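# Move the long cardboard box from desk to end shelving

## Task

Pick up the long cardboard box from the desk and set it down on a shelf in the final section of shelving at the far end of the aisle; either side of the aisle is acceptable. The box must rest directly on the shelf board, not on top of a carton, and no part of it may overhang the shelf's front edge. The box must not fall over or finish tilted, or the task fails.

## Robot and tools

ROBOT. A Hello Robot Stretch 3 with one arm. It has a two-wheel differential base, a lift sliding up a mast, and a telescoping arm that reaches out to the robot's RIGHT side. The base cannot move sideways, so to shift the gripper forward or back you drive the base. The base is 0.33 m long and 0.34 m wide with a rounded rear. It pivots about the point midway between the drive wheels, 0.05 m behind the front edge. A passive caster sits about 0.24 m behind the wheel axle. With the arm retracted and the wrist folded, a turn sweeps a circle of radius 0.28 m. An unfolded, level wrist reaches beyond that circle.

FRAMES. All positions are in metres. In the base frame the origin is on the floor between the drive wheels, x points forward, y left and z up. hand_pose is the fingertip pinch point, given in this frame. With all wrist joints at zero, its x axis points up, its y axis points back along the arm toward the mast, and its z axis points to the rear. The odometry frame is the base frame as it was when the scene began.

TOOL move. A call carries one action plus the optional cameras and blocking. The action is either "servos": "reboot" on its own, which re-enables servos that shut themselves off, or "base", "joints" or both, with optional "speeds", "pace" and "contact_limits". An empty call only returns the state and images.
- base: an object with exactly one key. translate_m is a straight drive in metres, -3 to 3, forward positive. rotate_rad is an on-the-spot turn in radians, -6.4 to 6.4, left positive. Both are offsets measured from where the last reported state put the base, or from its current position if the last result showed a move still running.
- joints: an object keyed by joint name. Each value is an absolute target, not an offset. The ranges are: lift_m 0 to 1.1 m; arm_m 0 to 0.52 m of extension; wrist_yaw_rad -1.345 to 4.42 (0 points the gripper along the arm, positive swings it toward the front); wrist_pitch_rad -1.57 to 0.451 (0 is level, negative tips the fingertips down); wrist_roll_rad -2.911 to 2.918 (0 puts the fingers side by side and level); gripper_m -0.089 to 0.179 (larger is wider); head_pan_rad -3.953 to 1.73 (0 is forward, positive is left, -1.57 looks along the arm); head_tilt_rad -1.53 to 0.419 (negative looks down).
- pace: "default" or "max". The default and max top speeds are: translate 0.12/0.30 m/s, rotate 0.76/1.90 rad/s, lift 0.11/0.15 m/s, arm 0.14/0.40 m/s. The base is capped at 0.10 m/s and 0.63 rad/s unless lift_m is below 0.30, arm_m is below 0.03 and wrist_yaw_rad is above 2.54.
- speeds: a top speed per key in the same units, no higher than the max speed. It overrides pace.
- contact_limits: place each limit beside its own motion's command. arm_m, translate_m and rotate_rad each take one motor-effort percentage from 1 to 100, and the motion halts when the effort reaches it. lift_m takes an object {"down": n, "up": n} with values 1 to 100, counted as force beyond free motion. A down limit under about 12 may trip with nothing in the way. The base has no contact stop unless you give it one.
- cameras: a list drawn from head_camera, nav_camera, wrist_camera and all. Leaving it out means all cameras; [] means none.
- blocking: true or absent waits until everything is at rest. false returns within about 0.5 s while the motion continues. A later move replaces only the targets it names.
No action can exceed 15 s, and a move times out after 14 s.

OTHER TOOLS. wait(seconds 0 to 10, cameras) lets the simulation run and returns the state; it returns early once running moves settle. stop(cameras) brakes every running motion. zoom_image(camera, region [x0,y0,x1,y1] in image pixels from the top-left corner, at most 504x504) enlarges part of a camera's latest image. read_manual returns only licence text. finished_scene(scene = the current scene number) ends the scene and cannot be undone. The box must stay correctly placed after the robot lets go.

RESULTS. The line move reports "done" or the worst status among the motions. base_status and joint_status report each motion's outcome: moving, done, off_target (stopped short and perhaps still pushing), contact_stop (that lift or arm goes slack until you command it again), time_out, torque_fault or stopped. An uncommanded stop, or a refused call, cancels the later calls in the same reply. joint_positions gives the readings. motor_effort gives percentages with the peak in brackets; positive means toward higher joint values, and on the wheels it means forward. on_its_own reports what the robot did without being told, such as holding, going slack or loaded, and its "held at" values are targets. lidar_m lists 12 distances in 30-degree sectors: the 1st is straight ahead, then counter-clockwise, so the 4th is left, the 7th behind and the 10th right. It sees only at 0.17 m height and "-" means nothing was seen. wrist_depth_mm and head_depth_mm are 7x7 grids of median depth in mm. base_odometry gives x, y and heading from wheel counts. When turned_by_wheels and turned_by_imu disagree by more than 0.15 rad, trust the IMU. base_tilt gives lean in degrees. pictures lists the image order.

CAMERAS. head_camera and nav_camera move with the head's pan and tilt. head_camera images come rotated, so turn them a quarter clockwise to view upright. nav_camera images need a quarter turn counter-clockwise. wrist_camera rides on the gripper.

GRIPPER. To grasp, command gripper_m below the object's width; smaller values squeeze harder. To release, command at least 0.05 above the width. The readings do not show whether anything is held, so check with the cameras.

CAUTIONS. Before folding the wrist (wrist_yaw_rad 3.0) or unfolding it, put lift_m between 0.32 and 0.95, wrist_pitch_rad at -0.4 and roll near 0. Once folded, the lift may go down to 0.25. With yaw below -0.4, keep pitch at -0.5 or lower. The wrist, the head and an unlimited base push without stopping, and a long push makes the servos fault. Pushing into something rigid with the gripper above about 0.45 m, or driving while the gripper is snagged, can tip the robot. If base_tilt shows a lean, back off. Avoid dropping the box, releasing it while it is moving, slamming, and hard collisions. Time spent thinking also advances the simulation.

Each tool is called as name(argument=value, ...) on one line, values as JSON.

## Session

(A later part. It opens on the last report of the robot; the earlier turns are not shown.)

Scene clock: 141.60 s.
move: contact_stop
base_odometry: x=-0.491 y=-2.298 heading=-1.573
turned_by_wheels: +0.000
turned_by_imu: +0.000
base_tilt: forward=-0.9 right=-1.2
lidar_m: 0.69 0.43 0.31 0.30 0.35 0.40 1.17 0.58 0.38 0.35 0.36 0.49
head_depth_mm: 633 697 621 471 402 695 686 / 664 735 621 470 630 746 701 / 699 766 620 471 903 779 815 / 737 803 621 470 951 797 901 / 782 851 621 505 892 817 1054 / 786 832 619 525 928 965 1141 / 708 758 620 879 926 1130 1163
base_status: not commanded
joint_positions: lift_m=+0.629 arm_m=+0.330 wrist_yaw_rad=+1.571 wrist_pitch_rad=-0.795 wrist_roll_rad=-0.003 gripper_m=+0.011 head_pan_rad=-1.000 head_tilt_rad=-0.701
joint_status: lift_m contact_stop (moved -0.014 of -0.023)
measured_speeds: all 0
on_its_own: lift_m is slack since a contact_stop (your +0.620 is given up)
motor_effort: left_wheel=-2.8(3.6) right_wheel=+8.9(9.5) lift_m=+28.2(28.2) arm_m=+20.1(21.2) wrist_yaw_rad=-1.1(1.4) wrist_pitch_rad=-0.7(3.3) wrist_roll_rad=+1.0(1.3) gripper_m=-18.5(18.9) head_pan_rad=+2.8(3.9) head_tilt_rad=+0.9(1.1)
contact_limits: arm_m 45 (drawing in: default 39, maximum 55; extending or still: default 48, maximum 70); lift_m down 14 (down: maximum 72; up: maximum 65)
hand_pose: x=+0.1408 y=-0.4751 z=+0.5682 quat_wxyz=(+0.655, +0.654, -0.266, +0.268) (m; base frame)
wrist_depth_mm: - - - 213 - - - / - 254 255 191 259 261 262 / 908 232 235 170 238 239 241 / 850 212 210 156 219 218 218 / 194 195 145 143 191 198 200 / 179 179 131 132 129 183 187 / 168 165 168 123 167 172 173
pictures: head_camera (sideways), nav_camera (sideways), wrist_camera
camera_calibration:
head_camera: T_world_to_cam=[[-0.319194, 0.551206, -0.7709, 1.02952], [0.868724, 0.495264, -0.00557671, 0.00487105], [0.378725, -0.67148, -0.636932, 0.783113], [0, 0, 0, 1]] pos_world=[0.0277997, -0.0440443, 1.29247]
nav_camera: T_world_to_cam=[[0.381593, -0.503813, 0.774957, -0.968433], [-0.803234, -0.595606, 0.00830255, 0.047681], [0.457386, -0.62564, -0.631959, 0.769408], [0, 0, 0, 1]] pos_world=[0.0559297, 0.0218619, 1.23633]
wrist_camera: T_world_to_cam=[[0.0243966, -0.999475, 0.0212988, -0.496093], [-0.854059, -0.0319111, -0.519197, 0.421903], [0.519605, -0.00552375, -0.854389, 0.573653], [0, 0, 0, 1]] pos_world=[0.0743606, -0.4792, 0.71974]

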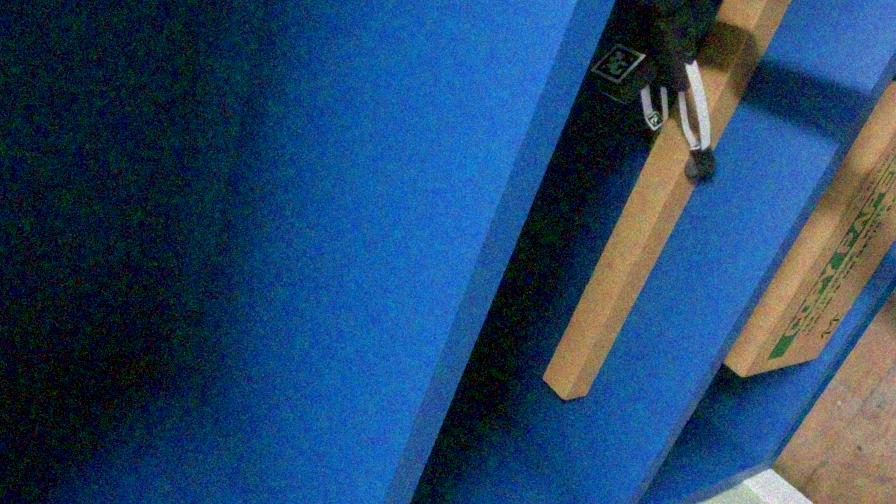

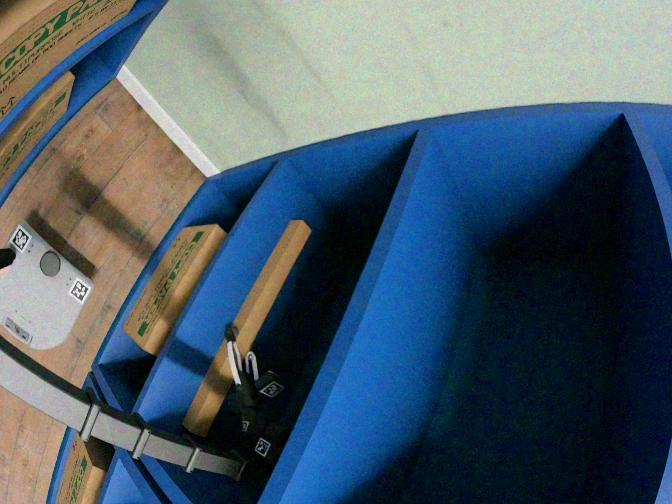

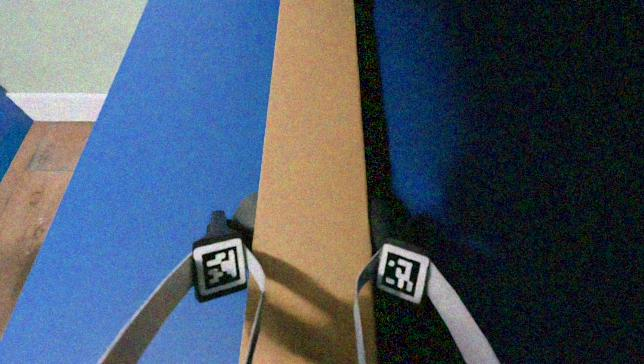

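move(joints={"lift_m":0.631}, cameras=[])

move(joints={"gripper_m":0.13})

Scene clock: 142.80 s.
move: done
base_odometry: x=-0.491 y=-2.298 heading=-1.573
turned_by_wheels: +0.000
turned_by_imu: +0.000
base_tilt: forward=-0.9 right=-1.3
lidar_m: 0.69 0.43 0.31 0.30 0.35 0.40 1.17 0.58 0.38 0.35 0.36 0.49
head_depth_mm: 632 698 621 471 401 697 686 / 662 737 619 471 629 748 700 / 698 765 619 471 902 780 818 / 737 802 620 469 952 798 902 / 780 851 620 504 889 816 1051 / 786 834 618 524 926 963 1138 / 708 759 618 876 926 1133 1164
base_status: not commanded
joint_positions: lift_m=+0.631 arm_m=+0.330 wrist_yaw_rad=+1.571 wrist_pitch_rad=-0.799 wrist_roll_rad=-0.003 gripper_m=+0.011 head_pan_rad=-1.000 head_tilt_rad=-0.701
joint_status: all done
measured_speeds: all 0
motor_effort: left_wheel=-3.1(4.0) right_wheel=+8.2(9.2) lift_m=+41.3(41.9) arm_m=+19.2(19.8) wrist_yaw_rad=-1.4(1.4) wrist_pitch_rad=+0.0(0.7) wrist_roll_rad=+0.9(1.3) gripper_m=-18.5(18.7) head_pan_rad=+4.0(4.1) head_tilt_rad=+0.5(1.2)
contact_limits: arm_m 45 (drawing in: default 39, maximum 55; extending or still: default 48, maximum 70)
hand_pose: x=+0.1401 y=-0.4751 z=+0.5693 quat_wxyz=(+0.656, +0.655, -0.265, +0.267) (m; base frame)
wrist_depth_mm: - - - 212 - - - / - 254 259 189 259 259 262 / 904 233 234 172 237 239 240 / 834 215 210 156 220 218 218 / 194 195 145 143 192 199 199 / 180 180 130 132 129 183 186 / 170 165 168 123 167 173 173
pictures: none
No camera images: "cameras" was empty.

Scene clock: 144.53 s.
move: done
base_odometry: x=-0.491 y=-2.298 heading=-1.573
turned_by_wheels: +0.000
turned_by_imu: +0.000
base_tilt: forward=-0.9 right=-1.2
lidar_m: 0.69 0.43 0.31 0.30 0.35 0.40 1.16 0.58 0.38 0.35 0.36 0.49
head_depth_mm: 631 697 620 471 401 699 686 / 663 736 619 471 630 745 699 / 696 769 618 470 901 781 819 / 736 805 619 470 951 797 904 / 779 850 620 504 891 817 1055 / 788 832 619 524 926 962 1146 / 707 755 619 880 928 1125 1165
base_status: not commanded
joint_positions: lift_m=+0.631 arm_m=+0.330 wrist_yaw_rad=+1.571 wrist_pitch_rad=-0.809 wrist_roll_rad=-0.003 gripper_m=+0.130 head_pan_rad=-1.000 head_tilt_rad=-0.701
joint_status: all done
measured_speeds: all 0
motor_effort: left_wheel=-3.6(4.0) right_wheel=+8.3(8.6) lift_m=+37.9(41.9) arm_m=+18.0(19.4) wrist_yaw_rad=-0.9(1.2) wrist_pitch_rad=+1.9(2.0) wrist_roll_rad=+0.6(1.6) gripper_m=+1.2(84.0) head_pan_rad=+3.0(4.0) head_tilt_rad=+0.9(2.1)
contact_limits: arm_m 45 (drawing in: default 39, maximum 55; extending or still: default 48, maximum 70)
hand_pose: x=+0.1381 y=-0.4751 z=+0.5677 quat_wxyz=(+0.657, +0.656, -0.262, +0.264) (m; base frame)
wrist_depth_mm: - - - 208 - - - / - 253 255 187 258 260 260 / 902 230 230 169 234 235 236 / 812 213 210 154 217 214 214 / 193 144 193 141 195 193 197 / - 127 179 131 179 126 185 / 164 167 167 122 168 169 169
pictures: head_camera (sideways), nav_camera (sideways), wrist_camera
camera_calibration:
head_camera: T_world_to_cam=[[-0.319194, 0.551206, -0.7709, 1.02952], [0.868724, 0.495264, -0.00557671, 0.00487105], [0.378725, -0.67148, -0.636932, 0.783113], [0, 0, 0, 1]] pos_world=[0.0277997, -0.0440443, 1.29247]
nav_camera: T_world_to_cam=[[0.381593, -0.503813, 0.774957, -0.968433], [-0.803234, -0.595606, 0.00830255, 0.047681], [0.457386, -0.62564, -0.631959, 0.769408], [0, 0, 0, 1]] pos_world=[0.0559297, 0.0218619, 1.23633]
wrist_camera: T_world_to_cam=[[0.0246811, -0.999475, 0.0209677, -0.495865], [-0.860988, -0.0319106, -0.507623, 0.413631], [0.508026, -0.00552421, -0.861324, 0.580164], [0, 0, 0, 1]] pos_world=[0.0736317, -0.4792, 0.720075]

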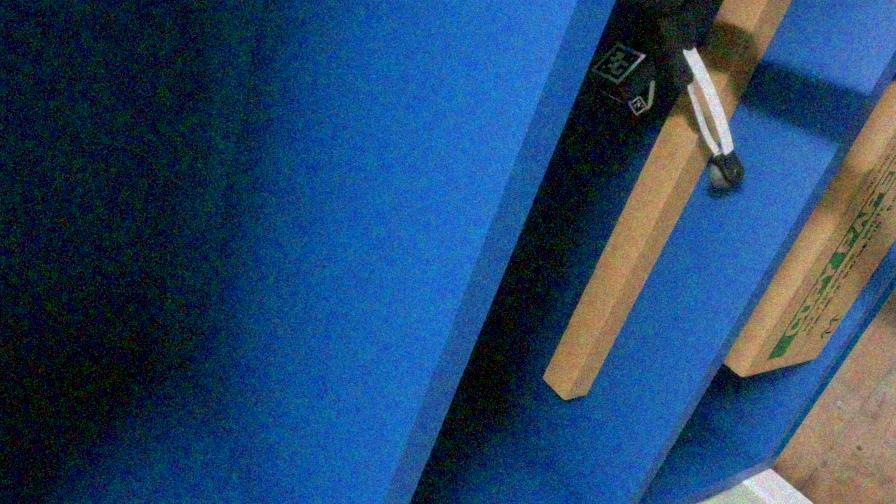

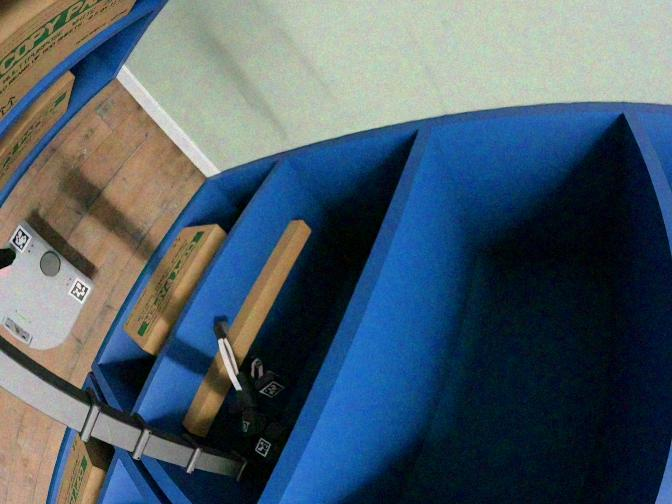

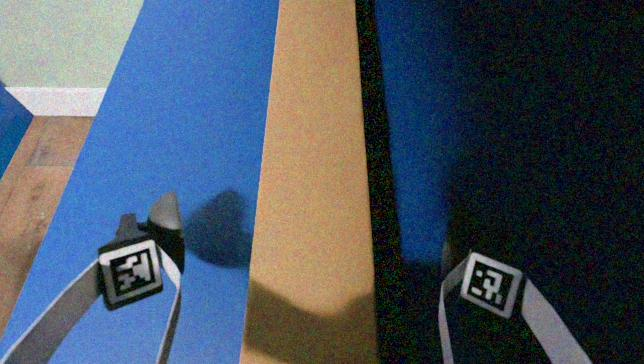

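Placed. Raise and withdraw.

move(joints={"lift_m":0.71}, cameras=[])

move(joints={"arm_m":0.05}, cameras=["head_camera"])

Scene clock: 146.67 s.
move: done
base_odometry: x=-0.491 y=-2.298 heading=-1.573
turned_by_wheels: +0.000
turned_by_imu: +0.000
base_tilt: forward=-0.9 right=-1.2
lidar_m: 0.69 0.43 0.31 0.30 0.35 0.40 1.17 0.58 0.38 0.35 0.36 0.49
head_depth_mm: 631 697 621 470 400 729 687 / 663 735 620 470 708 746 701 / 697 767 618 470 900 781 817 / 737 802 620 470 955 798 905 / 777 849 619 505 891 818 1056 / 784 834 619 523 925 961 1144 / 705 756 618 879 925 1129 1167
base_status: not commanded
joint_positions: lift_m=+0.710 arm_m=+0.330 wrist_yaw_rad=+1.571 wrist_pitch_rad=-0.809 wrist_roll_rad=-0.003 gripper_m=+0.130 head_pan_rad=-1.000 head_tilt_rad=-0.701
joint_status: all done
measured_speeds: all 0
motor_effort: left_wheel=-3.2(4.0) right_wheel=+8.3(8.7) lift_m=+43.3(49.7) arm_m=+16.4(17.4) wrist_yaw_rad=+0.2(1.4) wrist_pitch_rad=+1.9(2.1) wrist_roll_rad=+1.1(1.5) gripper_m=+1.1(1.6) head_pan_rad=+4.1(4.1) head_tilt_rad=+2.1(2.6)
contact_limits: arm_m 45 (drawing in: default 39, maximum 55; extending or still: default 48, maximum 70)
hand_pose: x=+0.1380 y=-0.4751 z=+0.6466 quat_wxyz=(+0.657, +0.656, -0.261, +0.264) (m; base frame)
wrist_depth_mm: - - - 332 - - - / - - - 298 - - - / 987 994 - 270 - - - / 944 933 - 245 - - - / 856 143 - 225 - - - / - 127 257 209 256 122 262 / - 237 239 197 240 239 244
pictures: none
No camera images: "cameras" was empty.

Scene clock: 149.93 s.
move: done
base_odometry: x=-0.491 y=-2.298 heading=-1.573
turned_by_wheels: +0.000
turned_by_imu: +0.000
base_tilt: forward=-0.9 right=-1.2
lidar_m: 0.69 0.43 0.31 0.30 0.35 0.40 1.17 0.58 0.38 0.35 0.36 0.49
head_depth_mm: 631 697 621 471 402 798 384 / 663 734 619 470 881 763 686 / 699 764 620 470 903 781 423 / 736 800 620 470 952 799 887 / 781 849 619 505 889 818 1058 / 786 833 621 523 930 962 1146 / 707 755 618 878 924 1124 1166
base_status: not commanded
joint_positions: lift_m=+0.710 arm_m=+0.050 wrist_yaw_rad=+1.571 wrist_pitch_rad=-0.809 wrist_roll_rad=-0.002 gripper_m=+0.130 head_pan_rad=-1.000 head_tilt_rad=-0.701
joint_status: all done
measured_speeds: all 0
motor_effort: left_wheel=-3.2(4.0) right_wheel=+8.3(8.6) lift_m=+32.6(43.9) arm_m=-20.4(22.8) wrist_yaw_rad=-0.2(1.4) wrist_pitch_rad=+2.0(2.1) wrist_roll_rad=+0.5(1.3) gripper_m=+1.0(1.4) head_pan_rad=+2.3(3.9) head_tilt_rad=+3.1(3.9)
hand_pose: x=+0.1380 y=-0.1951 z=+0.6466 quat_wxyz=(+0.657, +0.656, -0.261, +0.264) (m; base frame)
wrist_depth_mm: - - - - - 407 344 / - - - - - - 317 / - 977 - - 913 - 308 / 641 938 955 947 600 - 295 / 654 143 868 871 599 - 279 / - 127 798 803 706 122 261 / - 737 735 748 512 244 244
pictures: head_camera (sideways)
camera_calibration:
head_camera: T_world_to_cam=[[-0.319326, 0.551151, -0.770885, 1.0295], [0.868627, 0.495434, -0.00559957, 0.00491009], [0.378837, -0.6714, -0.63695, 0.783137], [0, 0, 0, 1]] pos_world=[0.0278003, -0.044044, 1.29247]

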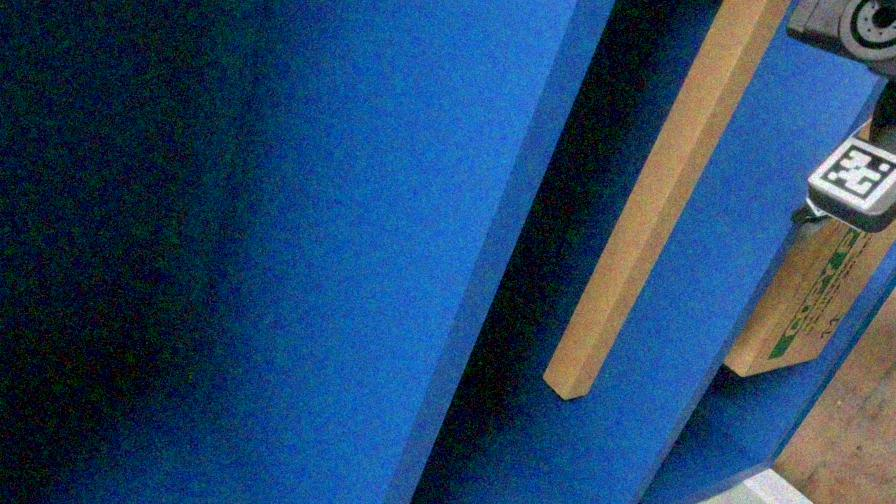

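finished_scene(scene=2)

The scene is finished: the task was done.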